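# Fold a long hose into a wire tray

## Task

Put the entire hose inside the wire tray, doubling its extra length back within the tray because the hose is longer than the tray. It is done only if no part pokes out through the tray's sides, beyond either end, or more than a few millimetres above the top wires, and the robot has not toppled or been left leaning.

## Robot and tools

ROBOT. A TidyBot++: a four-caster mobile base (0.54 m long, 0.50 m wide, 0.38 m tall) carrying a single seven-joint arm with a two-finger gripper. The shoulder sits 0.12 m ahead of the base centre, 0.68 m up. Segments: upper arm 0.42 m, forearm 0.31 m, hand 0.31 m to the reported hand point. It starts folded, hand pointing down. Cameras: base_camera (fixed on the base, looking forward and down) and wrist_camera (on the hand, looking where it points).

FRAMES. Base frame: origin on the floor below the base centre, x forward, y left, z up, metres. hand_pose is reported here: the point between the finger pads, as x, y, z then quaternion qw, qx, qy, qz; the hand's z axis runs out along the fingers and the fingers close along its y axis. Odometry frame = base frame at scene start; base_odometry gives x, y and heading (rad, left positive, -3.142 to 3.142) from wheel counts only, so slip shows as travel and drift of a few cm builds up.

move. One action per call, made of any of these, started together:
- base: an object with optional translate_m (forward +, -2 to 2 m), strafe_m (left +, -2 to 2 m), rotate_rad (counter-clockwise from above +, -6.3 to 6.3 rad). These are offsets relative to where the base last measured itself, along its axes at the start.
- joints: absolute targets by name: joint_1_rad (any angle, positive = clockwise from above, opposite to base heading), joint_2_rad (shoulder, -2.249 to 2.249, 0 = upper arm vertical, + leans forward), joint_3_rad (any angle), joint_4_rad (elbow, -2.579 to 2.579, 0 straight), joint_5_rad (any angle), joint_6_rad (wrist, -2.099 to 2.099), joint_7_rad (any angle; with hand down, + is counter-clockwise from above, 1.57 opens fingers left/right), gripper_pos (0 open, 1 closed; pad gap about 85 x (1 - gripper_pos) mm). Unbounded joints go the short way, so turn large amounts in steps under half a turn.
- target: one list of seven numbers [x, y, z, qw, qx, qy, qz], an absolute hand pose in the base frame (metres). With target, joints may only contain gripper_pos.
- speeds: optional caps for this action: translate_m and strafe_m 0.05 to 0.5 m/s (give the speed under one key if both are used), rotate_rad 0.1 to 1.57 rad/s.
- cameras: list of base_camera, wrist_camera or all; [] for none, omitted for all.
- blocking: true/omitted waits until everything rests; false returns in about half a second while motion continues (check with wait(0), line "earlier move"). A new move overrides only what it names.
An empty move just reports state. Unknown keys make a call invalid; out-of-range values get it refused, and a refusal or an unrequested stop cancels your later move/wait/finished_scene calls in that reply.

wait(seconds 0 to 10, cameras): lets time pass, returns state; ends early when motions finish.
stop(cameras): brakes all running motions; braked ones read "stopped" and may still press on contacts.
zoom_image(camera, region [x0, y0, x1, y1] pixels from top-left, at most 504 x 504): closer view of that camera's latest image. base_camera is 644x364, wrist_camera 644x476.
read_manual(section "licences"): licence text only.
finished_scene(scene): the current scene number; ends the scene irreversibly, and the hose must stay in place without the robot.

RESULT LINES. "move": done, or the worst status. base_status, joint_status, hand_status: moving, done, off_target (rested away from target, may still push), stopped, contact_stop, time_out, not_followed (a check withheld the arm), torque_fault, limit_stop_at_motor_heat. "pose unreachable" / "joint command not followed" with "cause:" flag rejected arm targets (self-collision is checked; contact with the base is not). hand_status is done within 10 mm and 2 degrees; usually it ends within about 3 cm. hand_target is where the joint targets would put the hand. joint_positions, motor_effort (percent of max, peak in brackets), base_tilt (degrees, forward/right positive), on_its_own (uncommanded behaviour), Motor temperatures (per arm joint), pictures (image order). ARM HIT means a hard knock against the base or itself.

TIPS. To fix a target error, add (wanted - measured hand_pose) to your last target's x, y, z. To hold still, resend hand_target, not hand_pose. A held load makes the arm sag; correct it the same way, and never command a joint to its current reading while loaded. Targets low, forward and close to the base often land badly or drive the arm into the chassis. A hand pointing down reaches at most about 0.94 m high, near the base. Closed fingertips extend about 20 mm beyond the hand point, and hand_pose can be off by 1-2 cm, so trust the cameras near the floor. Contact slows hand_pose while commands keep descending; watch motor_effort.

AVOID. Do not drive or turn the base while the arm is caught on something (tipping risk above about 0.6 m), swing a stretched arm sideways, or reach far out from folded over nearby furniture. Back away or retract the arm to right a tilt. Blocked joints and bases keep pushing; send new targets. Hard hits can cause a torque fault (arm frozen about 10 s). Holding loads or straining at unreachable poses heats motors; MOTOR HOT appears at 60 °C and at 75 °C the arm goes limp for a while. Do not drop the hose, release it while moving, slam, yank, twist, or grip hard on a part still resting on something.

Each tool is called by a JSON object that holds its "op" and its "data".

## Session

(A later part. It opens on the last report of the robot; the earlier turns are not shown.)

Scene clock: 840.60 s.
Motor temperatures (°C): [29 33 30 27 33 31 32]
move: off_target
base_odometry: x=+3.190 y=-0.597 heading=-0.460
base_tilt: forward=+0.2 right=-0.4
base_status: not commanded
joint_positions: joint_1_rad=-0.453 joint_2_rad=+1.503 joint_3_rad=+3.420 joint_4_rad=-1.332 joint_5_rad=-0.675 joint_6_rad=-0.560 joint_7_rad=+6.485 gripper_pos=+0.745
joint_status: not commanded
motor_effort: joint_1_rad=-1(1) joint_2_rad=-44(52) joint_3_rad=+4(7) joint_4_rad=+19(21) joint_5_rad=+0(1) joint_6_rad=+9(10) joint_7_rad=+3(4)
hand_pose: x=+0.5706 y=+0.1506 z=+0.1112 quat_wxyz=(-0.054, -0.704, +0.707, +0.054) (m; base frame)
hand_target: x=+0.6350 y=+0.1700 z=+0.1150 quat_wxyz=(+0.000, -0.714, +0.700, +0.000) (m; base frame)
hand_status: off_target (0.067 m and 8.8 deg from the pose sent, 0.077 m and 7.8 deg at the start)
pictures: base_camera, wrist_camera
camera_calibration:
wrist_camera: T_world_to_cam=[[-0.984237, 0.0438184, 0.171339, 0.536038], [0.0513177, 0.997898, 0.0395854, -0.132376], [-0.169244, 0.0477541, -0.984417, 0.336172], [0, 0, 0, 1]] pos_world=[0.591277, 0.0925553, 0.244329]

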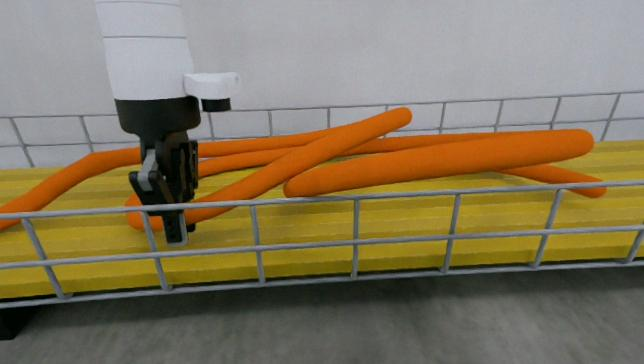

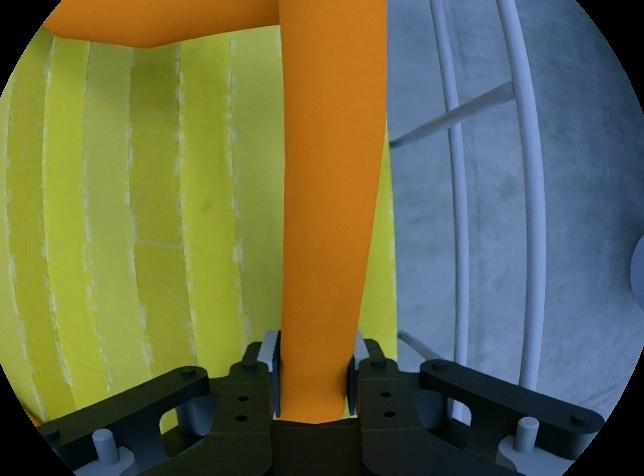

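Good position. Release and look.

{"op": "move", "data": {"joints": {"gripper_pos":0.5}, "cameras": []}}

{"op": "move", "data": {"target": [0.60, 0.17, 0.3, 0, 0.714, -0.70, 0], "cameras": []}}

{"op": "move", "data": {"target": [0.52, 0.1, 0.6, 0, 0.714, -0.70, 0]}}

Scene clock: 842.37 s.
Motor temperatures (°C): [29 33 30 27 33 31 32]
move: done
base_odometry: x=+3.190 y=-0.597 heading=-0.460
base_tilt: forward=+0.2 right=-0.4
base_status: not commanded
joint_positions: joint_1_rad=-0.468 joint_2_rad=+1.516 joint_3_rad=+3.413 joint_4_rad=-1.312 joint_5_rad=-0.675 joint_6_rad=-0.560 joint_7_rad=+6.485 gripper_pos=+0.500
joint_status: all done
motor_effort: joint_1_rad=+1(3) joint_2_rad=-47(48) joint_3_rad=+7(8) joint_4_rad=+15(19) joint_5_rad=-1(2) joint_6_rad=+8(9) joint_7_rad=-1(3)
hand_pose: x=+0.5701 y=+0.1628 z=+0.1054 quat_wxyz=(-0.051, -0.711, +0.699, +0.055) (m; base frame)
hand_target: x=+0.6350 y=+0.1700 z=+0.1150 quat_wxyz=(+0.000, -0.714, +0.700, +0.000) (m; base frame)
hand_status: not commanded
pictures: none
No camera images: "cameras" was empty.

Scene clock: 844.00 s.
Motor temperatures (°C): [29 33 30 27 33 31 32]
move: off_target
base_odometry: x=+3.190 y=-0.597 heading=-0.460
base_tilt: forward=+0.2 right=-0.4
base_status: not commanded
joint_positions: joint_1_rad=-0.523 joint_2_rad=+1.130 joint_3_rad=+3.476 joint_4_rad=-1.624 joint_5_rad=-0.671 joint_6_rad=-0.559 joint_7_rad=+6.485 gripper_pos=+0.500
joint_status: not commanded
motor_effort: joint_1_rad=-2(2) joint_2_rad=-45(50) joint_3_rad=+5(8) joint_4_rad=+11(15) joint_5_rad=+0(1) joint_6_rad=+1(8) joint_7_rad=+0(1)
hand_pose: x=+0.5812 y=+0.1635 z=+0.2712 quat_wxyz=(-0.013, -0.697, +0.717, +0.025) (m; base frame)
hand_target: x=+0.6000 y=+0.1700 z=+0.3000 quat_wxyz=(+0.000, -0.714, +0.700, +0.000) (m; base frame)
hand_status: off_target (0.035 m and 4.3 deg from the pose sent, 0.197 m and 8.6 deg at the start)
pictures: none
No camera images: "cameras" was empty.

Scene clock: 845.97 s.
Motor temperatures (°C): [29 33 30 27 33 31 32]
move: off_target
base_odometry: x=+3.190 y=-0.597 heading=-0.460
base_tilt: forward=+0.2 right=-0.4
base_status: not commanded
joint_positions: joint_1_rad=-0.472 joint_2_rad=+0.394 joint_3_rad=+3.448 joint_4_rad=-1.764 joint_5_rad=-0.200 joint_6_rad=-0.959 joint_7_rad=+6.245 gripper_pos=+0.500
joint_status: not commanded
motor_effort: joint_1_rad=+0(3) joint_2_rad=-29(48) joint_3_rad=+2(5) joint_4_rad=+15(16) joint_5_rad=+0(1) joint_6_rad=+0(1) joint_7_rad=+0(1)
hand_pose: x=+0.5419 y=+0.1233 z=+0.5898 quat_wxyz=(+0.034, -0.721, +0.692, +0.005) (m; base frame)
hand_target: x=+0.5200 y=+0.1000 z=+0.6000 quat_wxyz=(+0.000, -0.714, +0.700, +0.000) (m; base frame)
hand_status: off_target (0.034 m and 4.1 deg from the pose sent, 0.340 m and 4.3 deg at the start)
pictures: base_camera, wrist_camera
camera_calibration:
wrist_camera: T_world_to_cam=[[-0.999797, -0.000473322, -0.0201344, 0.553798], [-0.00254361, 0.994686, 0.102923, -0.130372], [0.0199787, 0.102953, -0.994486, 0.700336], [0, 0, 0, 1]] pos_world=[0.539362, 0.0578398, 0.721042]

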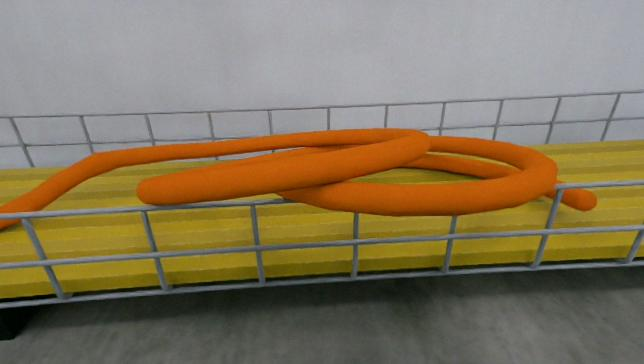

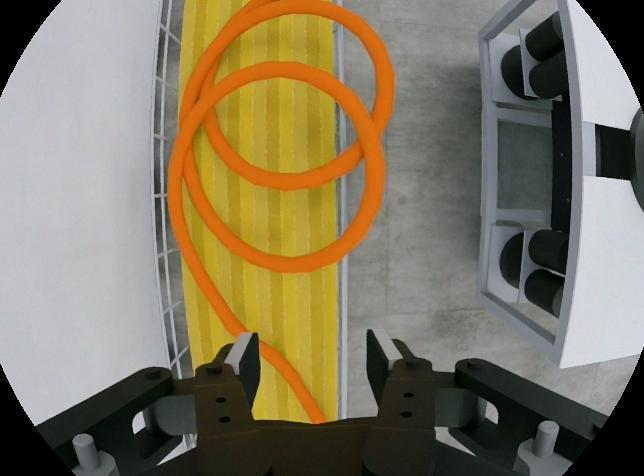

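{"op": "move", "data": {"base": {"strafe_m":0.5}}}

Scene clock: 849.43 s.
Motor temperatures (°C): [29 33 30 27 33 31 32]
move: done
base_odometry: x=+3.412 y=-0.149 heading=-0.460
base_tilt: forward=+0.1 right=-0.4
base_status: done
joint_positions: joint_1_rad=-0.464 joint_2_rad=+0.393 joint_3_rad=+3.437 joint_4_rad=-1.766 joint_5_rad=-0.192 joint_6_rad=-0.963 joint_7_rad=+6.243 gripper_pos=+0.500
joint_status: not commanded
motor_effort: joint_1_rad=+0(2) joint_2_rad=-29(31) joint_3_rad=+3(4) joint_4_rad=+16(16) joint_5_rad=+0(1) joint_6_rad=+0(1) joint_7_rad=+0(1)
hand_pose: x=+0.5399 y=+0.1220 z=+0.5894 quat_wxyz=(+0.031, -0.722, +0.691, +0.006) (m; base frame)
hand_target: x=+0.5200 y=+0.1000 z=+0.6000 quat_wxyz=(+0.000, -0.714, +0.700, +0.000) (m; base frame)
hand_status: not commanded
pictures: base_camera, wrist_camera
camera_calibration:
wrist_camera: T_world_to_cam=[[-0.999885, -0.00418107, -0.0145984, 0.548995], [-0.00562064, 0.994971, 0.100007, -0.125635], [0.0141068, 0.100078, -0.99488, 0.703862], [0, 0, 0, 1]] pos_world=[0.538296, 0.0568574, 0.720836]

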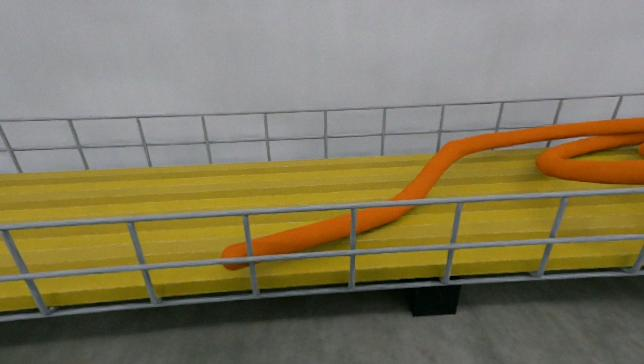

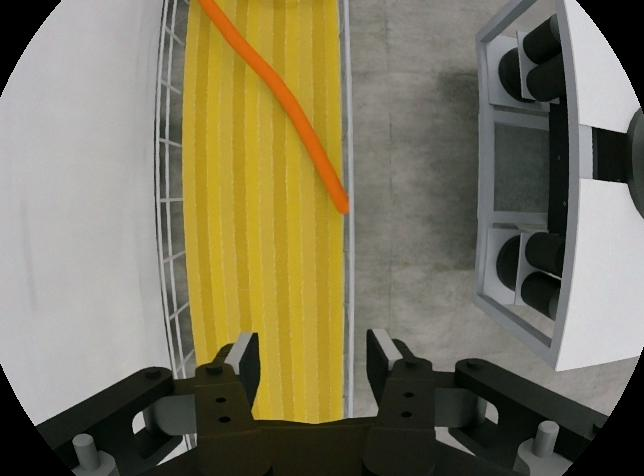

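{"op": "move", "data": {"target": [0.58, -0.065, 0.25, 0, 0.848, -0.53, 0], "joints": {"gripper_pos":0.3}}}

Scene clock: 853.67 s.
Motor temperatures (°C): [29 33 30 27 33 31 32]
move: off_target
base_odometry: x=+3.412 y=-0.149 heading=-0.460
base_tilt: forward=+0.2 right=-0.4
base_status: not commanded
joint_positions: joint_1_rad=+0.026 joint_2_rad=+1.123 joint_3_rad=+3.314 joint_4_rad=-1.758 joint_5_rad=-0.401 joint_6_rad=-0.371 joint_7_rad=+7.240 gripper_pos=+0.300
joint_status: all done
motor_effort: joint_1_rad=+0(1) joint_2_rad=-39(42) joint_3_rad=+3(5) joint_4_rad=+5(16) joint_5_rad=+0(1) joint_6_rad=-1(1) joint_7_rad=-1(2)
hand_pose: x=+0.5527 y=-0.0658 z=+0.2520 quat_wxyz=(-0.023, -0.851, +0.524, +0.032) (m; base frame)
hand_target: x=+0.5800 y=-0.0650 z=+0.2500 quat_wxyz=(+0.000, -0.848, +0.530, +0.000) (m; base frame)
hand_status: off_target (0.027 m and 4.5 deg from the pose sent, 0.390 m and 23.8 deg at the start)
pictures: base_camera, wrist_camera
camera_calibration:
wrist_camera: T_world_to_cam=[[-0.905262, -0.414466, 0.0933689, 0.449612], [-0.408841, 0.909613, 0.073845, 0.31882], [-0.115536, 0.0286761, -0.992889, 0.453251], [0, 0, 0, 1]] pos_world=[0.58973, -0.116651, 0.384505]

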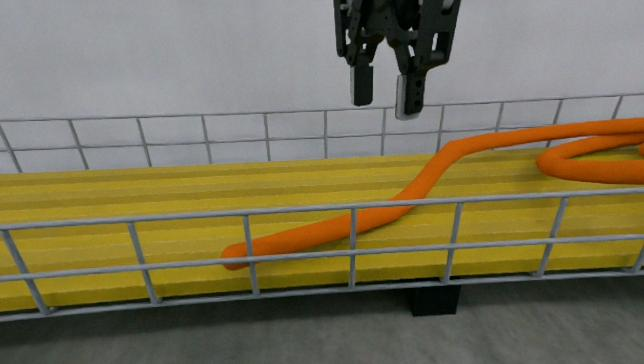

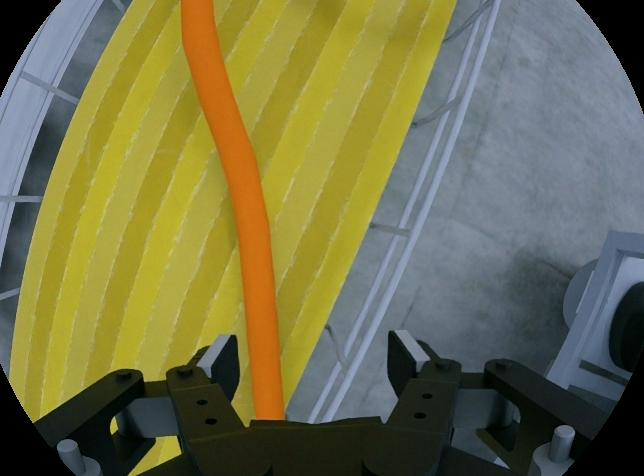

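{"op": "move", "data": {"target": [0.615, -0.06, 0.18, 0, 0.848, -0.53, 0]}}

Scene clock: 856.27 s.
Motor temperatures (°C): [29 33 30 27 33 31 32]
move: off_target
base_odometry: x=+3.412 y=-0.149 heading=-0.460
base_tilt: forward=+0.2 right=-0.4
base_status: not commanded
joint_positions: joint_1_rad=+0.026 joint_2_rad=+1.312 joint_3_rad=+3.314 joint_4_rad=-1.550 joint_5_rad=-0.401 joint_6_rad=-0.370 joint_7_rad=+7.242 gripper_pos=+0.300
joint_status: not commanded
motor_effort: joint_1_rad=+0(0) joint_2_rad=-42(44) joint_3_rad=+4(4) joint_4_rad=+6(6) joint_5_rad=+0(1) joint_6_rad=-1(1) joint_7_rad=+0(1)
hand_pose: x=+0.5918 y=-0.0721 z=+0.1792 quat_wxyz=(-0.024, -0.860, +0.509, +0.021) (m; base frame)
hand_target: x=+0.6150 y=-0.0600 z=+0.1800 quat_wxyz=(+0.000, -0.848, +0.530, +0.000) (m; base frame)
hand_status: off_target (0.026 m and 4.6 deg from the pose sent, 0.095 m and 4.5 deg at the start)
pictures: base_camera, wrist_camera
camera_calibration:
wrist_camera: T_world_to_cam=[[-0.891832, -0.444616, 0.0833777, 0.480805], [-0.44136, 0.895636, 0.0551139, 0.367533], [-0.0991806, 0.0123529, -0.994993, 0.37526], [0, 0, 0, 1]] pos_world=[0.62823, -0.120037, 0.313037]

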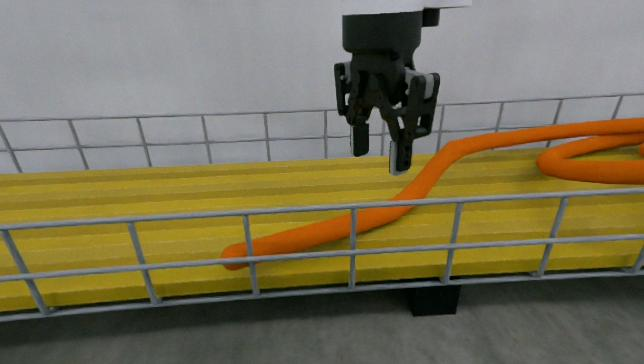

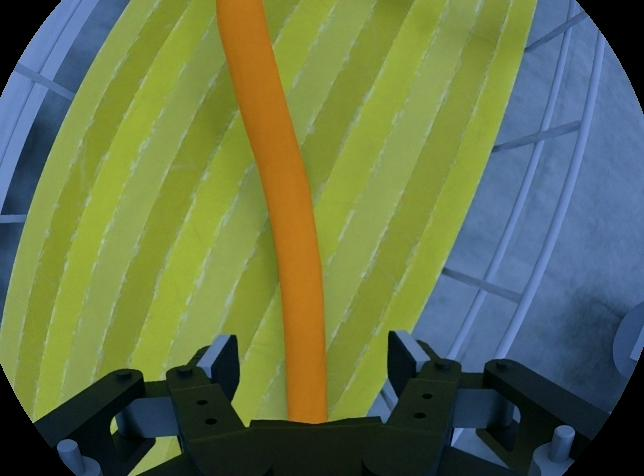

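{"op": "move", "data": {"target": [0.61, -0.06, 0.112, 0, 0.848, -0.53, 0], "cameras": []}}

{"op": "move", "data": {"joints": {"gripper_pos":0.9}}}

Scene clock: 858.37 s.
Motor temperatures (°C): [29 33 30 27 33 31 32]
move: off_target
base_odometry: x=+3.412 y=-0.149 heading=-0.460
base_tilt: forward=+0.2 right=-0.4
base_status: not commanded
joint_positions: joint_1_rad=+0.027 joint_2_rad=+1.470 joint_3_rad=+3.286 joint_4_rad=-1.450 joint_5_rad=-0.415 joint_6_rad=-0.331 joint_7_rad=+7.242 gripper_pos=+0.300
joint_status: not commanded
motor_effort: joint_1_rad=+0(0) joint_2_rad=-43(46) joint_3_rad=+3(4) joint_4_rad=+4(6) joint_5_rad=+0(1) joint_6_rad=-1(1) joint_7_rad=+0(1)
hand_pose: x=+0.5798 y=-0.0595 z=+0.1086 quat_wxyz=(-0.024, -0.862, +0.505, +0.033) (m; base frame)
hand_target: x=+0.6100 y=-0.0600 z=+0.1120 quat_wxyz=(+0.000, -0.848, +0.530, +0.000) (m; base frame)
hand_status: off_target (0.030 m and 5.8 deg from the pose sent, 0.071 m and 4.6 deg at the start)
pictures: none
No camera images: "cameras" was empty.

Scene clock: 859.23 s.
Motor temperatures (°C): [29 33 30 27 33 31 32]
move: off_target
base_odometry: x=+3.412 y=-0.149 heading=-0.460
base_tilt: forward=+0.2 right=-0.4
base_status: not commanded
joint_positions: joint_1_rad=+0.027 joint_2_rad=+1.470 joint_3_rad=+3.285 joint_4_rad=-1.448 joint_5_rad=-0.416 joint_6_rad=-0.330 joint_7_rad=+7.242 gripper_pos=+0.768
joint_status: gripper_pos off_target (ended at +0.768, target +0.900)
motor_effort: joint_1_rad=+0(1) joint_2_rad=-38(43) joint_3_rad=+3(4) joint_4_rad=+6(7) joint_5_rad=+0(1) joint_6_rad=+1(2) joint_7_rad=+0(1)
hand_pose: x=+0.5814 y=-0.0589 z=+0.1086 quat_wxyz=(-0.023, -0.862, +0.505, +0.032) (m; base frame)
hand_target: x=+0.6100 y=-0.0600 z=+0.1120 quat_wxyz=(+0.000, -0.848, +0.530, +0.000) (m; base frame)
hand_status: not commanded
pictures: base_camera, wrist_camera
camera_calibration:
wrist_camera: T_world_to_cam=[[-0.886695, -0.452698, 0.0939982, 0.478675], [-0.447032, 0.891311, 0.075679, 0.355845], [-0.118041, 0.025084, -0.992692, 0.315292], [0, 0, 0, 1]] pos_world=[0.620731, -0.108382, 0.241063]

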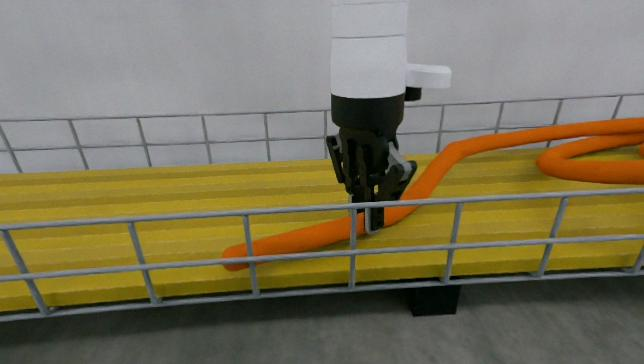

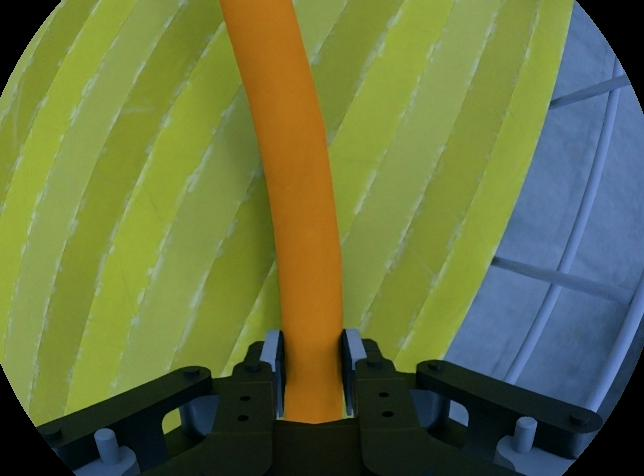

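{"op": "move", "data": {"target": [0.68, 0.0, 0.17, 0, 0.714, -0.70, 0], "cameras": []}}

{"op": "move", "data": {"base": {"strafe_m":0.35}, "speeds": {"strafe_m":0.15}}}

Scene clock: 862.10 s.
Motor temperatures (°C): [29 33 30 27 33 31 32]
move: off_target
base_odometry: x=+3.412 y=-0.149 heading=-0.460
base_tilt: forward=+0.2 right=-0.4
base_status: not commanded
joint_positions: joint_1_rad=-0.138 joint_2_rad=+1.440 joint_3_rad=+3.405 joint_4_rad=-1.280 joint_5_rad=-0.471 joint_6_rad=-0.480 joint_7_rad=+6.760 gripper_pos=+0.768
joint_status: not commanded
motor_effort: joint_1_rad=+0(1) joint_2_rad=-48(49) joint_3_rad=+4(5) joint_4_rad=+8(9) joint_5_rad=+0(1) joint_6_rad=+0(3) joint_7_rad=-2(2)
hand_pose: x=+0.6687 y=-0.0175 z=+0.1461 quat_wxyz=(-0.020, -0.759, +0.651, -0.015) (m; base frame)
hand_target: x=+0.6800 y=+0.0000 z=+0.1700 quat_wxyz=(+0.000, -0.714, +0.700, +0.000) (m; base frame)
hand_status: off_target (0.032 m and 8.2 deg from the pose sent, 0.130 m and 28.5 deg at the start)
pictures: none
No camera images: "cameras" was empty.

Scene clock: 865.07 s.
Motor temperatures (°C): [29 33 30 27 33 31 32]
move: done
base_odometry: x=+3.568 y=+0.164 heading=-0.461
base_tilt: forward=+0.2 right=-0.4
base_status: done
joint_positions: joint_1_rad=-0.136 joint_2_rad=+1.440 joint_3_rad=+3.419 joint_4_rad=-1.280 joint_5_rad=-0.472 joint_6_rad=-0.482 joint_7_rad=+6.755 gripper_pos=+0.768
joint_status: not commanded
motor_effort: joint_1_rad=-3(4) joint_2_rad=-48(50) joint_3_rad=+3(4) joint_4_rad=+9(10) joint_5_rad=+0(1) joint_6_rad=+0(1) joint_7_rad=-1(2)
hand_pose: x=+0.6690 y=-0.0266 z=+0.1473 quat_wxyz=(-0.025, -0.756, +0.654, -0.020) (m; base frame)
hand_target: x=+0.6800 y=+0.0000 z=+0.1700 quat_wxyz=(+0.000, -0.714, +0.700, +0.000) (m; base frame)
hand_status: not commanded
pictures: base_camera, wrist_camera
camera_calibration:
wrist_camera: T_world_to_cam=[[-0.994237, -0.10286, 0.0302002, 0.657975], [-0.103371, 0.994516, -0.0158738, 0.149555], [-0.0284019, -0.0189041, -0.999418, 0.30308], [0, 0, 0, 1]] pos_world=[0.67825, -0.0753262, 0.285407]

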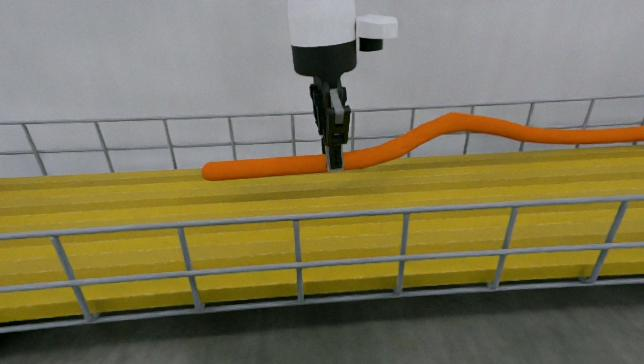

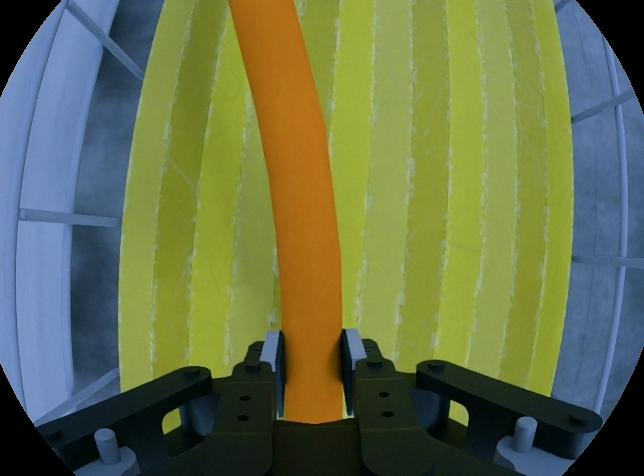

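{"op": "move", "data": {"base": {"strafe_m":0.12}, "speeds": {"strafe_m":0.15}, "cameras": []}}

{"op": "move", "data": {"target": [0.68, 0.0, 0.125, 0, 0.714, -0.70, 0], "cameras": []}}

{"op": "move", "data": {"joints": {"gripper_pos":0.45}, "cameras": []}}

{"op": "move", "data": {"target": [0.66, 0.0, 0.3, 0, 0.714, -0.70, 0]}}

{"op": "move", "data": {"target": [0.52, 0.1, 0.6, 0, 0.714, -0.70, 0], "base": {"strafe_m":-0.6}}}

Scene clock: 867.87 s.
Motor temperatures (°C): [29 33 30 27 33 31 32]
move: done
base_odometry: x=+3.621 y=+0.272 heading=-0.461
base_tilt: forward=+0.2 right=-0.4
base_status: done
joint_positions: joint_1_rad=-0.131 joint_2_rad=+1.440 joint_3_rad=+3.431 joint_4_rad=-1.280 joint_5_rad=-0.472 joint_6_rad=-0.483 joint_7_rad=+6.755 gripper_pos=+0.768
joint_status: not commanded
motor_effort: joint_1_rad=-3(7) joint_2_rad=-48(49) joint_3_rad=+3(4) joint_4_rad=+9(10) joint_5_rad=+0(1) joint_6_rad=+0(1) joint_7_rad=+0(1)
hand_pose: x=+0.6694 y=-0.0369 z=+0.1485 quat_wxyz=(-0.029, -0.753, +0.657, -0.024) (m; base frame)
hand_target: x=+0.6800 y=+0.0000 z=+0.1700 quat_wxyz=(+0.000, -0.714, +0.700, +0.000) (m; base frame)
hand_status: not commanded
pictures: none
No camera images: "cameras" was empty.

Scene clock: 868.87 s.
Motor temperatures (°C): [29 33 30 27 33 31 32]
move: off_target
base_odometry: x=+3.621 y=+0.272 heading=-0.461
base_tilt: forward=+0.2 right=-0.4
base_status: not commanded
joint_positions: joint_1_rad=-0.130 joint_2_rad=+1.516 joint_3_rad=+3.430 joint_4_rad=-1.210 joint_5_rad=-0.476 joint_6_rad=-0.483 joint_7_rad=+6.745 gripper_pos=+0.768
joint_status: not commanded
motor_effort: joint_1_rad=-3(4) joint_2_rad=-48(51) joint_3_rad=+3(5) joint_4_rad=+9(10) joint_5_rad=+0(1) joint_6_rad=+0(1) joint_7_rad=-1(1)
hand_pose: x=+0.6688 y=-0.0344 z=+0.1154 quat_wxyz=(-0.031, -0.755, +0.654, -0.021) (m; base frame)
hand_target: x=+0.6800 y=+0.0000 z=+0.1250 quat_wxyz=(+0.000, -0.714, +0.700, +0.000) (m; base frame)
hand_status: off_target (0.037 m and 8.3 deg from the pose sent, 0.045 m and 7.9 deg at the start)
pictures: none
No camera images: "cameras" was empty.

Scene clock: 869.67 s.
Motor temperatures (°C): [29 33 30 27 33 31 32]
move: done
base_odometry: x=+3.621 y=+0.272 heading=-0.461
base_tilt: forward=+0.2 right=-0.3
base_status: not commanded
joint_positions: joint_1_rad=-0.130 joint_2_rad=+1.516 joint_3_rad=+3.425 joint_4_rad=-1.210 joint_5_rad=-0.477 joint_6_rad=-0.483 joint_7_rad=+6.745 gripper_pos=+0.450
joint_status: all done
motor_effort: joint_1_rad=-1(3) joint_2_rad=-47(49) joint_3_rad=+4(5) joint_4_rad=+8(9) joint_5_rad=+0(1) joint_6_rad=+0(1) joint_7_rad=-1(2)
hand_pose: x=+0.6686 y=-0.0316 z=+0.1150 quat_wxyz=(-0.030, -0.755, +0.655, -0.019) (m; base frame)
hand_target: x=+0.6800 y=+0.0000 z=+0.1250 quat_wxyz=(+0.000, -0.714, +0.700, +0.000) (m; base frame)
hand_status: not commanded
pictures: none
No camera images: "cameras" was empty.

Scene clock: 871.30 s.
Motor temperatures (°C): [29 33 30 27 33 31 32]
move: off_target
base_odometry: x=+3.621 y=+0.272 heading=-0.461
base_tilt: forward=+0.2 right=-0.4
base_status: not commanded
joint_positions: joint_1_rad=-0.166 joint_2_rad=+1.140 joint_3_rad=+3.444 joint_4_rad=-1.485 joint_5_rad=-0.477 joint_6_rad=-0.559 joint_7_rad=+6.745 gripper_pos=+0.450
joint_status: not commanded
motor_effort: joint_1_rad=+0(1) joint_2_rad=-45(50) joint_3_rad=+5(6) joint_4_rad=+10(10) joint_5_rad=+0(1) joint_6_rad=+0(1) joint_7_rad=+0(1)
hand_pose: x=+0.6690 y=-0.0114 z=+0.2825 quat_wxyz=(-0.001, -0.739, +0.673, -0.019) (m; base frame)
hand_target: x=+0.6600 y=+0.0000 z=+0.3000 quat_wxyz=(+0.000, -0.714, +0.700, +0.000) (m; base frame)
hand_status: off_target (0.023 m and 4.7 deg from the pose sent, 0.188 m and 8.1 deg at the start)
pictures: base_camera, wrist_camera
camera_calibration:
wrist_camera: T_world_to_cam=[[-0.998576, -0.0530497, -0.00569822, 0.66913], [-0.0531461, 0.998418, 0.0183679, 0.0933871], [0.00471479, 0.0186446, -0.999815, 0.416854], [0, 0, 0, 1]] pos_world=[0.671174, -0.0655143, 0.418875]

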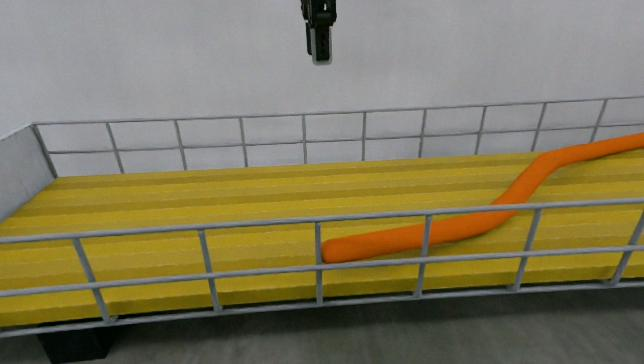

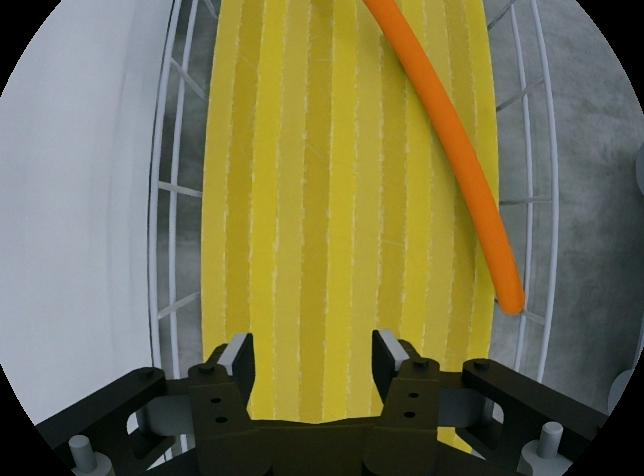

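Scene clock: 874.10 s.
Motor temperatures (°C): [29 33 30 27 33 31 32]
move: off_target
base_odometry: x=+3.354 y=-0.266 heading=-0.462
base_tilt: forward=+0.2 right=-0.4
base_status: done
joint_positions: joint_1_rad=-0.443 joint_2_rad=+0.390 joint_3_rad=+3.436 joint_4_rad=-1.766 joint_5_rad=-0.194 joint_6_rad=-0.962 joint_7_rad=+6.243 gripper_pos=+0.450
joint_status: not commanded
motor_effort: joint_1_rad=+0(4) joint_2_rad=-29(46) joint_3_rad=+3(6) joint_4_rad=+16(17) joint_5_rad=+0(1) joint_6_rad=+0(1) joint_7_rad=-1(1)
hand_pose: x=+0.5425 y=+0.1141 z=+0.5903 quat_wxyz=(+0.033, -0.715, +0.698, +0.006) (m; base frame)
hand_target: x=+0.5200 y=+0.1000 z=+0.6000 quat_wxyz=(+0.000, -0.714, +0.700, +0.000) (m; base frame)
hand_status: off_target (0.028 m and 3.9 deg from the pose sent, 0.368 m and 4.7 deg at the start)
pictures: base_camera, wrist_camera
camera_calibration:
wrist_camera: T_world_to_cam=[[-0.999718, 0.0165496, -0.0170348, 0.550544], [0.0147089, 0.99457, 0.103024, -0.130678], [0.0186473, 0.102745, -0.994533, 0.702561], [0, 0, 0, 1]] pos_world=[0.53921, 0.0486731, 0.721562]

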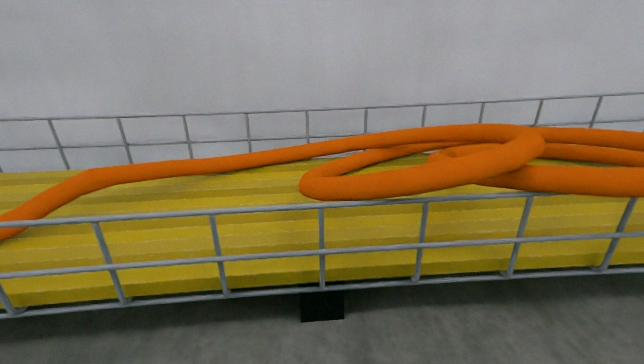

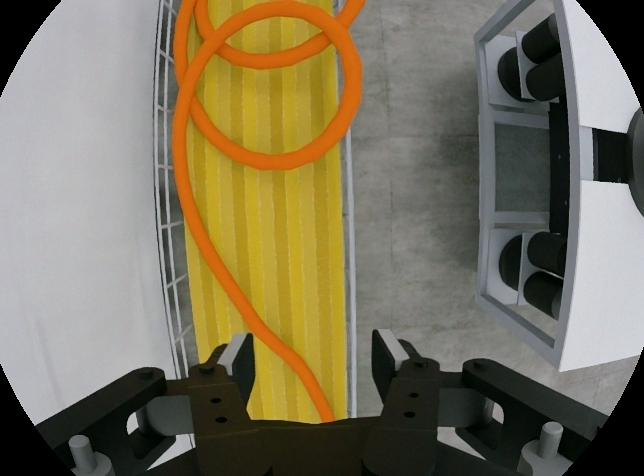

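{"op": "move", "data": {"target": [0.585, -0.135, 0.25, 0, 0.83, -0.56, 0], "joints": {"gripper_pos":0.3}, "base": {"strafe_m":0.6}}}

Scene clock: 878.87 s.
Motor temperatures (°C): [29 33 30 27 33 31 32]
move: off_target
base_odometry: x=+3.622 y=+0.272 heading=-0.463
base_tilt: forward=+0.2 right=-0.4
base_status: done
joint_positions: joint_1_rad=+0.162 joint_2_rad=+1.140 joint_3_rad=+3.320 joint_4_rad=-1.687 joint_5_rad=-0.371 joint_6_rad=-0.427 joint_7_rad=+7.273 gripper_pos=+0.300
joint_status: all done
motor_effort: joint_1_rad=+0(4) joint_2_rad=-40(43) joint_3_rad=+3(5) joint_4_rad=+6(17) joint_5_rad=+0(1) joint_6_rad=-1(2) joint_7_rad=+0(1)
hand_pose: x=+0.5575 y=-0.1281 z=+0.2505 quat_wxyz=(-0.019, -0.833, +0.552, +0.036) (m; base frame)
hand_target: x=+0.5850 y=-0.1350 z=+0.2500 quat_wxyz=(+0.000, -0.829, +0.559, +0.000) (m; base frame)
hand_status: off_target (0.028 m and 4.7 deg from the pose sent, 0.424 m and 21.0 deg at the start)
pictures: base_camera, wrist_camera
camera_calibration:
wrist_camera: T_world_to_cam=[[-0.930938, -0.353226, 0.0926592, 0.450576], [-0.346355, 0.934469, 0.0824936, 0.343703], [-0.115726, 0.0447035, -0.992275, 0.456119], [0, 0, 0, 1]] pos_world=[0.591286, -0.182415, 0.382492]

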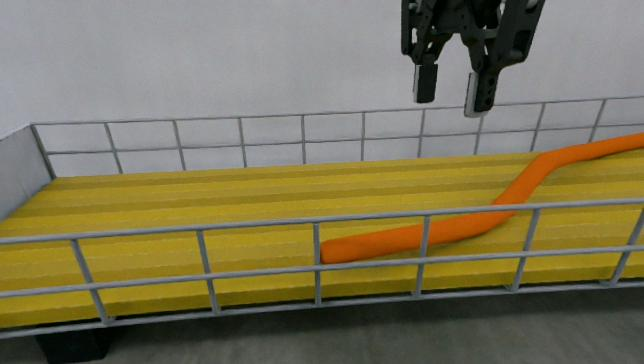

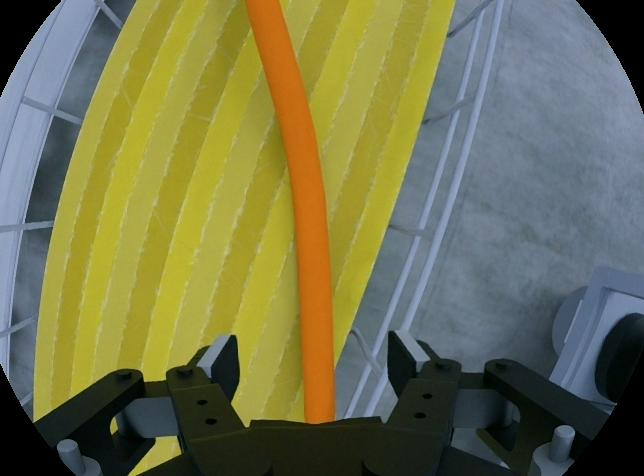

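{"op": "move", "data": {"target": [0.59, -0.13, 0.16, 0, 0.83, -0.56, 0]}}

{"op": "move", "data": {"target": [0.592, -0.13, 0.112, 0, 0.83, -0.56, 0], "cameras": []}}

{"op": "move", "data": {"joints": {"gripper_pos":0.9}, "cameras": ["wrist_camera"]}}

Scene clock: 882.00 s.
Motor temperatures (°C): [29 33 30 27 33 31 32]
move: off_target
base_odometry: x=+3.622 y=+0.272 heading=-0.463
base_tilt: forward=+0.2 right=-0.3
base_status: not commanded
joint_positions: joint_1_rad=+0.172 joint_2_rad=+1.355 joint_3_rad=+3.287 joint_4_rad=-1.560 joint_5_rad=-0.396 joint_6_rad=-0.340 joint_7_rad=+7.281 gripper_pos=+0.300
joint_status: not commanded
motor_effort: joint_1_rad=+0(0) joint_2_rad=-42(45) joint_3_rad=+3(4) joint_4_rad=+6(7) joint_5_rad=+0(1) joint_6_rad=+0(1) joint_7_rad=+0(1)
hand_pose: x=+0.5591 y=-0.1245 z=+0.1569 quat_wxyz=(-0.022, -0.835, +0.549, +0.037) (m; base frame)
hand_target: x=+0.5900 y=-0.1300 z=+0.1600 quat_wxyz=(+0.000, -0.829, +0.559, +0.000) (m; base frame)
hand_status: off_target (0.032 m and 5.1 deg from the pose sent, 0.096 m and 4.7 deg at the start)
pictures: base_camera, wrist_camera
camera_calibration:
wrist_camera: T_world_to_cam=[[-0.92765, -0.360112, 0.0989195, 0.458331], [-0.353042, 0.931997, 0.0821184, 0.352133], [-0.121764, 0.0412544, -0.991701, 0.366128], [0, 0, 0, 1]] pos_world=[0.59407, -0.17824, 0.288836]

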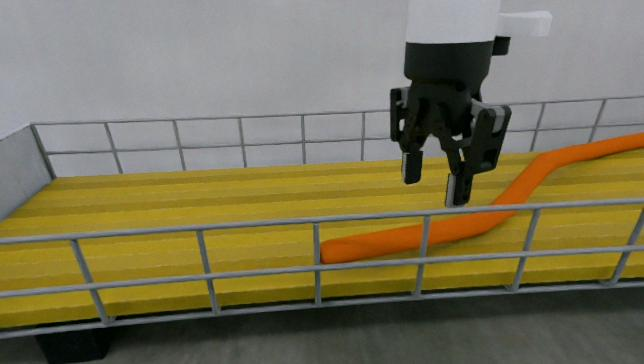

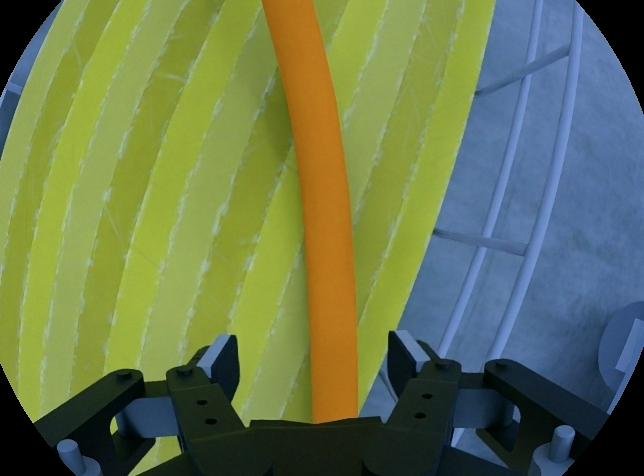

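Scene clock: 882.97 s.
Motor temperatures (°C): [29 33 30 27 33 31 32]
move: off_target
base_odometry: x=+3.622 y=+0.272 heading=-0.463
base_tilt: forward=+0.2 right=-0.4
base_status: not commanded
joint_positions: joint_1_rad=+0.179 joint_2_rad=+1.446 joint_3_rad=+3.277 joint_4_rad=-1.464 joint_5_rad=-0.399 joint_6_rad=-0.316 joint_7_rad=+7.281 gripper_pos=+0.300
joint_status: not commanded
motor_effort: joint_1_rad=+0(1) joint_2_rad=-40(43) joint_3_rad=+3(3) joint_4_rad=+5(5) joint_5_rad=+0(1) joint_6_rad=+0(1) joint_7_rad=-1(1)
hand_pose: x=+0.5748 y=-0.1280 z=+0.1187 quat_wxyz=(-0.017, -0.837, +0.547, +0.025) (m; base frame)
hand_target: x=+0.5920 y=-0.1300 z=+0.1120 quat_wxyz=(+0.000, -0.829, +0.559, +0.000) (m; base frame)
hand_status: off_target (0.019 m and 3.8 deg from the pose sent, 0.056 m and 5.1 deg at the start)
pictures: none
No camera images: "cameras" was empty.

Scene clock: 883.93 s.
Motor temperatures (°C): [29 33 30 27 33 31 32]
move: done
base_odometry: x=+3.622 y=+0.272 heading=-0.463
base_tilt: forward=+0.2 right=-0.4
base_status: not commanded
joint_positions: joint_1_rad=+0.182 joint_2_rad=+1.465 joint_3_rad=+3.273 joint_4_rad=-1.456 joint_5_rad=-0.402 joint_6_rad=-0.296 joint_7_rad=+7.281 gripper_pos=+0.900
joint_status: all done
motor_effort: joint_1_rad=+0(1) joint_2_rad=-42(44) joint_3_rad=+3(3) joint_4_rad=+5(11) joint_5_rad=+0(1) joint_6_rad=+0(6) joint_7_rad=-1(1)
hand_pose: x=+0.5740 y=-0.1292 z=+0.1095 quat_wxyz=(-0.017, -0.836, +0.548, +0.021) (m; base frame)
hand_target: x=+0.5920 y=-0.1300 z=+0.1120 quat_wxyz=(+0.000, -0.829, +0.559, +0.000) (m; base frame)
hand_status: not commanded
pictures: wrist_camera
camera_calibration:
wrist_camera: T_world_to_cam=[[-0.929729, -0.360924, 0.0730618, 0.479128], [-0.357087, 0.932105, 0.0605679, 0.370402], [-0.0899617, 0.0302223, -0.995487, 0.301898], [0, 0, 0, 1]] pos_world=[0.604884, -0.181449, 0.243095]

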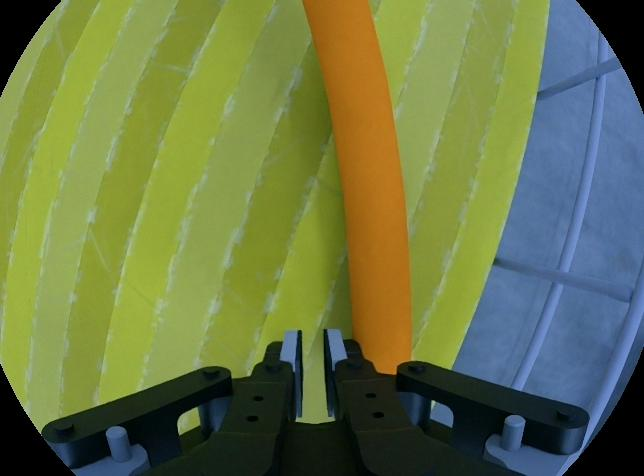

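{"op": "move", "data": {"target": [0.58, -0.13, 0.19, 0, 0.83, -0.56, 0], "joints": {"gripper_pos":0.3}, "cameras": []}}

{"op": "move", "data": {"target": [0.575, -0.14, 0.15, 0, 0.83, -0.56, 0]}}

Scene clock: 886.23 s.
Motor temperatures (°C): [29 33 30 27 33 31 32]
move: off_target
base_odometry: x=+3.622 y=+0.272 heading=-0.463
base_tilt: forward=+0.2 right=-0.4
base_status: not commanded
joint_positions: joint_1_rad=+0.182 joint_2_rad=+1.310 joint_3_rad=+3.273 joint_4_rad=-1.615 joint_5_rad=-0.402 joint_6_rad=-0.296 joint_7_rad=+7.295 gripper_pos=+0.300
joint_status: all done
motor_effort: joint_1_rad=+0(1) joint_2_rad=-41(44) joint_3_rad=+3(5) joint_4_rad=+5(5) joint_5_rad=+0(1) joint_6_rad=+0(2) joint_7_rad=+0(1)
hand_pose: x=+0.5604 y=-0.1253 z=+0.1733 quat_wxyz=(-0.016, -0.834, +0.551, +0.023) (m; base frame)
hand_target: x=+0.5800 y=-0.1300 z=+0.1900 quat_wxyz=(+0.000, -0.829, +0.559, +0.000) (m; base frame)
hand_status: off_target (0.026 m and 3.4 deg from the pose sent, 0.081 m and 3.4 deg at the start)
pictures: none
No camera images: "cameras" was empty.

Scene clock: 887.17 s.
Motor temperatures (°C): [29 33 30 27 33 31 32]
move: off_target
base_odometry: x=+3.622 y=+0.272 heading=-0.463
base_tilt: forward=+0.2 right=-0.4
base_status: not commanded
joint_positions: joint_1_rad=+0.218 joint_2_rad=+1.364 joint_3_rad=+3.263 joint_4_rad=-1.581 joint_5_rad=-0.402 joint_6_rad=-0.283 joint_7_rad=+7.317 gripper_pos=+0.300
joint_status: not commanded
motor_effort: joint_1_rad=+0(1) joint_2_rad=-42(44) joint_3_rad=+3(3) joint_4_rad=+4(6) joint_5_rad=+0(1) joint_6_rad=+0(1) joint_7_rad=+0(1)
hand_pose: x=+0.5533 y=-0.1364 z=+0.1498 quat_wxyz=(-0.015, -0.832, +0.554, +0.028) (m; base frame)
hand_target: x=+0.5750 y=-0.1400 z=+0.1500 quat_wxyz=(+0.000, -0.829, +0.559, +0.000) (m; base frame)
hand_status: off_target (0.022 m and 3.7 deg from the pose sent, 0.031 m and 3.4 deg at the start)
pictures: base_camera, wrist_camera
camera_calibration:
wrist_camera: T_world_to_cam=[[-0.933935, -0.348949, 0.0774604, 0.457635], [-0.34356, 0.936139, 0.0749023, 0.358162], [-0.0986507, 0.0433416, -0.994178, 0.346759], [0, 0, 0, 1]] pos_world=[0.58466, -0.190627, 0.282464]

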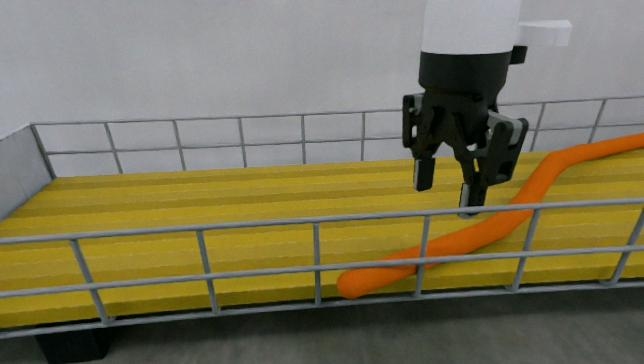

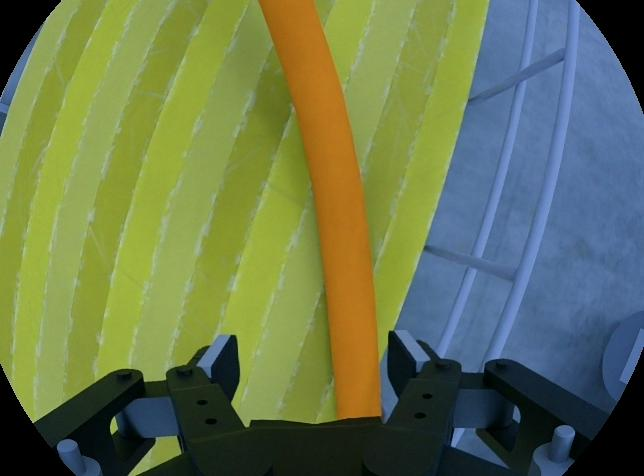

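{"op": "move", "data": {"target": [0.552, -0.145, 0.15, 0, 0.83, -0.56, 0], "cameras": []}}

{"op": "move", "data": {"target": [0.55, -0.15, 0.112, 0, 0.83, -0.56, 0]}}

Scene clock: 889.47 s.
Motor temperatures (°C): [29 33 30 27 33 31 32]
move: off_target
base_odometry: x=+3.622 y=+0.272 heading=-0.463
base_tilt: forward=+0.2 right=-0.4
base_status: not commanded
joint_positions: joint_1_rad=+0.259 joint_2_rad=+1.364 joint_3_rad=+3.227 joint_4_rad=-1.632 joint_5_rad=-0.402 joint_6_rad=-0.217 joint_7_rad=+7.354 gripper_pos=+0.300
joint_status: not commanded
motor_effort: joint_1_rad=+0(1) joint_2_rad=-41(42) joint_3_rad=+2(4) joint_4_rad=+3(5) joint_5_rad=+0(2) joint_6_rad=+0(3) joint_7_rad=+0(1)
hand_pose: x=+0.5387 y=-0.1369 z=+0.1463 quat_wxyz=(-0.008, -0.832, +0.554, +0.026) (m; base frame)
hand_target: x=+0.5520 y=-0.1450 z=+0.1500 quat_wxyz=(+0.000, -0.829, +0.559, +0.000) (m; base frame)
hand_status: off_target (0.016 m and 3.2 deg from the pose sent, 0.009 m and 3.7 deg at the start)
pictures: none
No camera images: "cameras" was empty.

Scene clock: 890.33 s.
Motor temperatures (°C): [29 33 30 27 33 31 32]
move: off_target
base_odometry: x=+3.622 y=+0.271 heading=-0.463
base_tilt: forward=+0.2 right=-0.4
base_status: not commanded
joint_positions: joint_1_rad=+0.275 joint_2_rad=+1.394 joint_3_rad=+3.216 joint_4_rad=-1.592 joint_5_rad=-0.402 joint_6_rad=-0.207 joint_7_rad=+7.359 gripper_pos=+0.300
joint_status: not commanded
motor_effort: joint_1_rad=+1(1) joint_2_rad=-29(41) joint_3_rad=+1(3) joint_4_rad=+6(8) joint_5_rad=+0(1) joint_6_rad=+3(7) joint_7_rad=+1(1)
hand_pose: x=+0.5494 y=-0.1419 z=+0.1341 quat_wxyz=(-0.002, -0.831, +0.556, +0.017) (m; base frame)
hand_target: x=+0.5500 y=-0.1500 z=+0.1120 quat_wxyz=(+0.000, -0.829, +0.559, +0.000) (m; base frame)
hand_status: off_target (0.024 m and 2.0 deg from the pose sent, 0.038 m and 3.2 deg at the start)
pictures: base_camera, wrist_camera
camera_calibration:
wrist_camera: T_world_to_cam=[[-0.937729, -0.344648, 0.0433782, 0.46048], [-0.341099, 0.937217, 0.0726336, 0.362295], [-0.0656878, 0.0533144, -0.996415, 0.314643], [0, 0, 0, 1]] pos_world=[0.576053, -0.19762, 0.267225]

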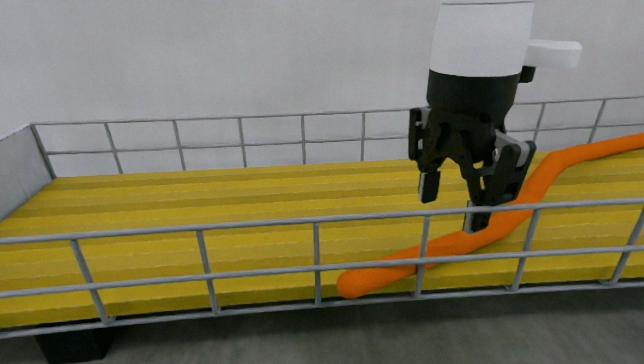

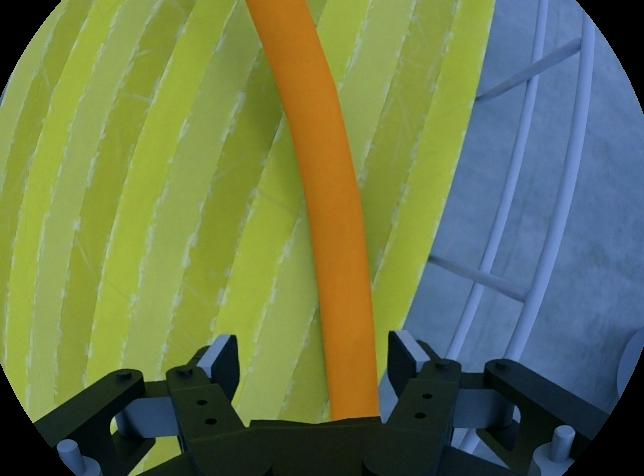

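{"op": "move", "data": {"target": [0.58, -0.15, 0.18, 0, 0.85, -0.53, 0], "cameras": []}}

{"op": "move", "data": {"target": [0.595, -0.205, 0.17, 0, 0.879, -0.477, 0]}}

Scene clock: 893.03 s.
Motor temperatures (°C): [29 33 30 27 33 31 32]
move: off_target
base_odometry: x=+3.622 y=+0.271 heading=-0.463
base_tilt: forward=+0.2 right=-0.4
base_status: not commanded
joint_positions: joint_1_rad=+0.256 joint_2_rad=+1.341 joint_3_rad=+3.245 joint_4_rad=-1.592 joint_5_rad=-0.402 joint_6_rad=-0.221 joint_7_rad=+7.363 gripper_pos=+0.300
joint_status: not commanded
motor_effort: joint_1_rad=+0(1) joint_2_rad=-42(43) joint_3_rad=+2(3) joint_4_rad=+5(8) joint_5_rad=+0(1) joint_6_rad=+0(4) joint_7_rad=+0(1)
hand_pose: x=+0.5712 y=-0.1557 z=+0.1594 quat_wxyz=(-0.006, -0.835, +0.550, -0.005) (m; base frame)
hand_target: x=+0.5800 y=-0.1500 z=+0.1800 quat_wxyz=(+0.000, -0.849, +0.529, +0.000) (m; base frame)
hand_status: off_target (0.023 m and 2.9 deg from the pose sent, 0.056 m and 4.2 deg at the start)
pictures: none
No camera images: "cameras" was empty.

Scene clock: 894.33 s.
Motor temperatures (°C): [29 33 30 27 33 31 32]
move: off_target
base_odometry: x=+3.622 y=+0.271 heading=-0.463
base_tilt: forward=+0.2 right=-0.4
base_status: not commanded
joint_positions: joint_1_rad=+0.332 joint_2_rad=+1.341 joint_3_rad=+3.250 joint_4_rad=-1.456 joint_5_rad=-0.390 joint_6_rad=-0.305 joint_7_rad=+7.465 gripper_pos=+0.300
joint_status: not commanded
motor_effort: joint_1_rad=+0(2) joint_2_rad=-44(46) joint_3_rad=+2(4) joint_4_rad=+8(8) joint_5_rad=+0(1) joint_6_rad=+1(1) joint_7_rad=-1(1)
hand_pose: x=+0.6151 y=-0.2036 z=+0.1714 quat_wxyz=(+0.010, -0.849, +0.528, -0.030) (m; base frame)
hand_target: x=+0.5950 y=-0.2050 z=+0.1700 quat_wxyz=(+0.000, -0.879, +0.477, +0.000) (m; base frame)
hand_status: off_target (0.020 m and 7.7 deg from the pose sent, 0.056 m and 9.7 deg at the start)
pictures: base_camera, wrist_camera
camera_calibration:
wrist_camera: T_world_to_cam=[[-0.913578, -0.405551, -0.0300635, 0.484593], [-0.405974, 0.913837, 0.0093584, 0.485749], [0.0236779, 0.0207546, -0.999504, 0.298277], [0, 0, 0, 1]] pos_world=[0.632852, -0.253559, 0.308152]

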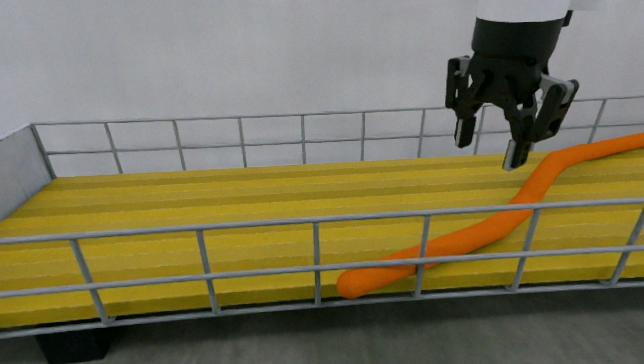

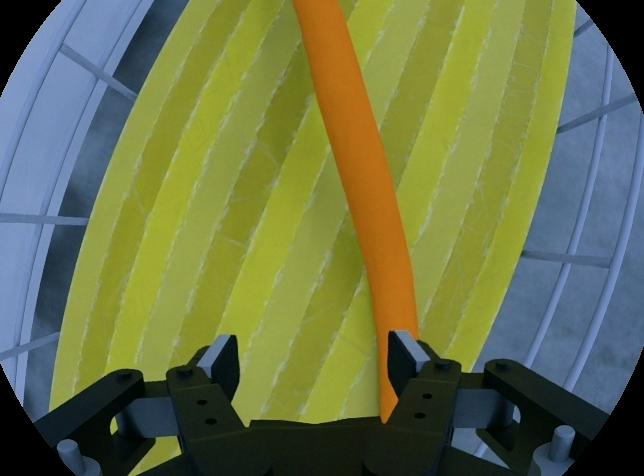

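{"op": "move", "data": {"target": [0.567, -0.215, 0.15, 0, 0.879, -0.477, 0]}}

Scene clock: 896.10 s.
Motor temperatures (°C): [29 33 30 27 33 31 32]
move: off_target
base_odometry: x=+3.622 y=+0.271 heading=-0.463
base_tilt: forward=+0.2 right=-0.4
base_status: not commanded
joint_positions: joint_1_rad=+0.387 joint_2_rad=+1.375 joint_3_rad=+3.238 joint_4_rad=-1.493 joint_5_rad=-0.390 joint_6_rad=-0.296 joint_7_rad=+7.518 gripper_pos=+0.300
joint_status: not commanded
motor_effort: joint_1_rad=+0(2) joint_2_rad=-43(46) joint_3_rad=+2(3) joint_4_rad=+6(7) joint_5_rad=+0(1) joint_6_rad=+0(1) joint_7_rad=+0(1)
hand_pose: x=+0.5713 y=-0.2099 z=+0.1501 quat_wxyz=(+0.008, -0.848, +0.530, +0.001) (m; base frame)
hand_target: x=+0.5670 y=-0.2150 z=+0.1500 quat_wxyz=(+0.000, -0.879, +0.477, +0.000) (m; base frame)
hand_status: off_target (0.007 m and 7.1 deg from the pose sent, 0.054 m and 7.7 deg at the start)
pictures: base_camera, wrist_camera
camera_calibration:
wrist_camera: T_world_to_cam=[[-0.915468, -0.40231, 0.0080343, 0.437378], [-0.401216, 0.914139, 0.0581087, 0.464033], [-0.0307222, 0.0499731, -0.998278, 0.31524], [0, 0, 0, 1]] pos_world=[0.596268, -0.263983, 0.284219]

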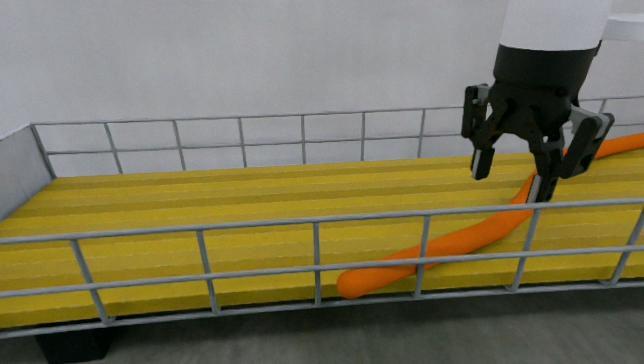

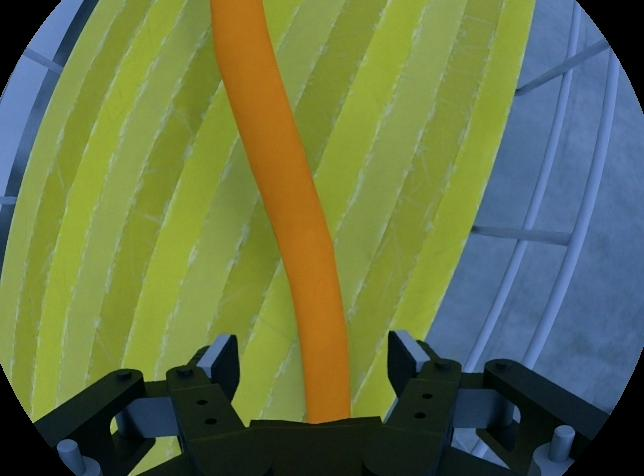

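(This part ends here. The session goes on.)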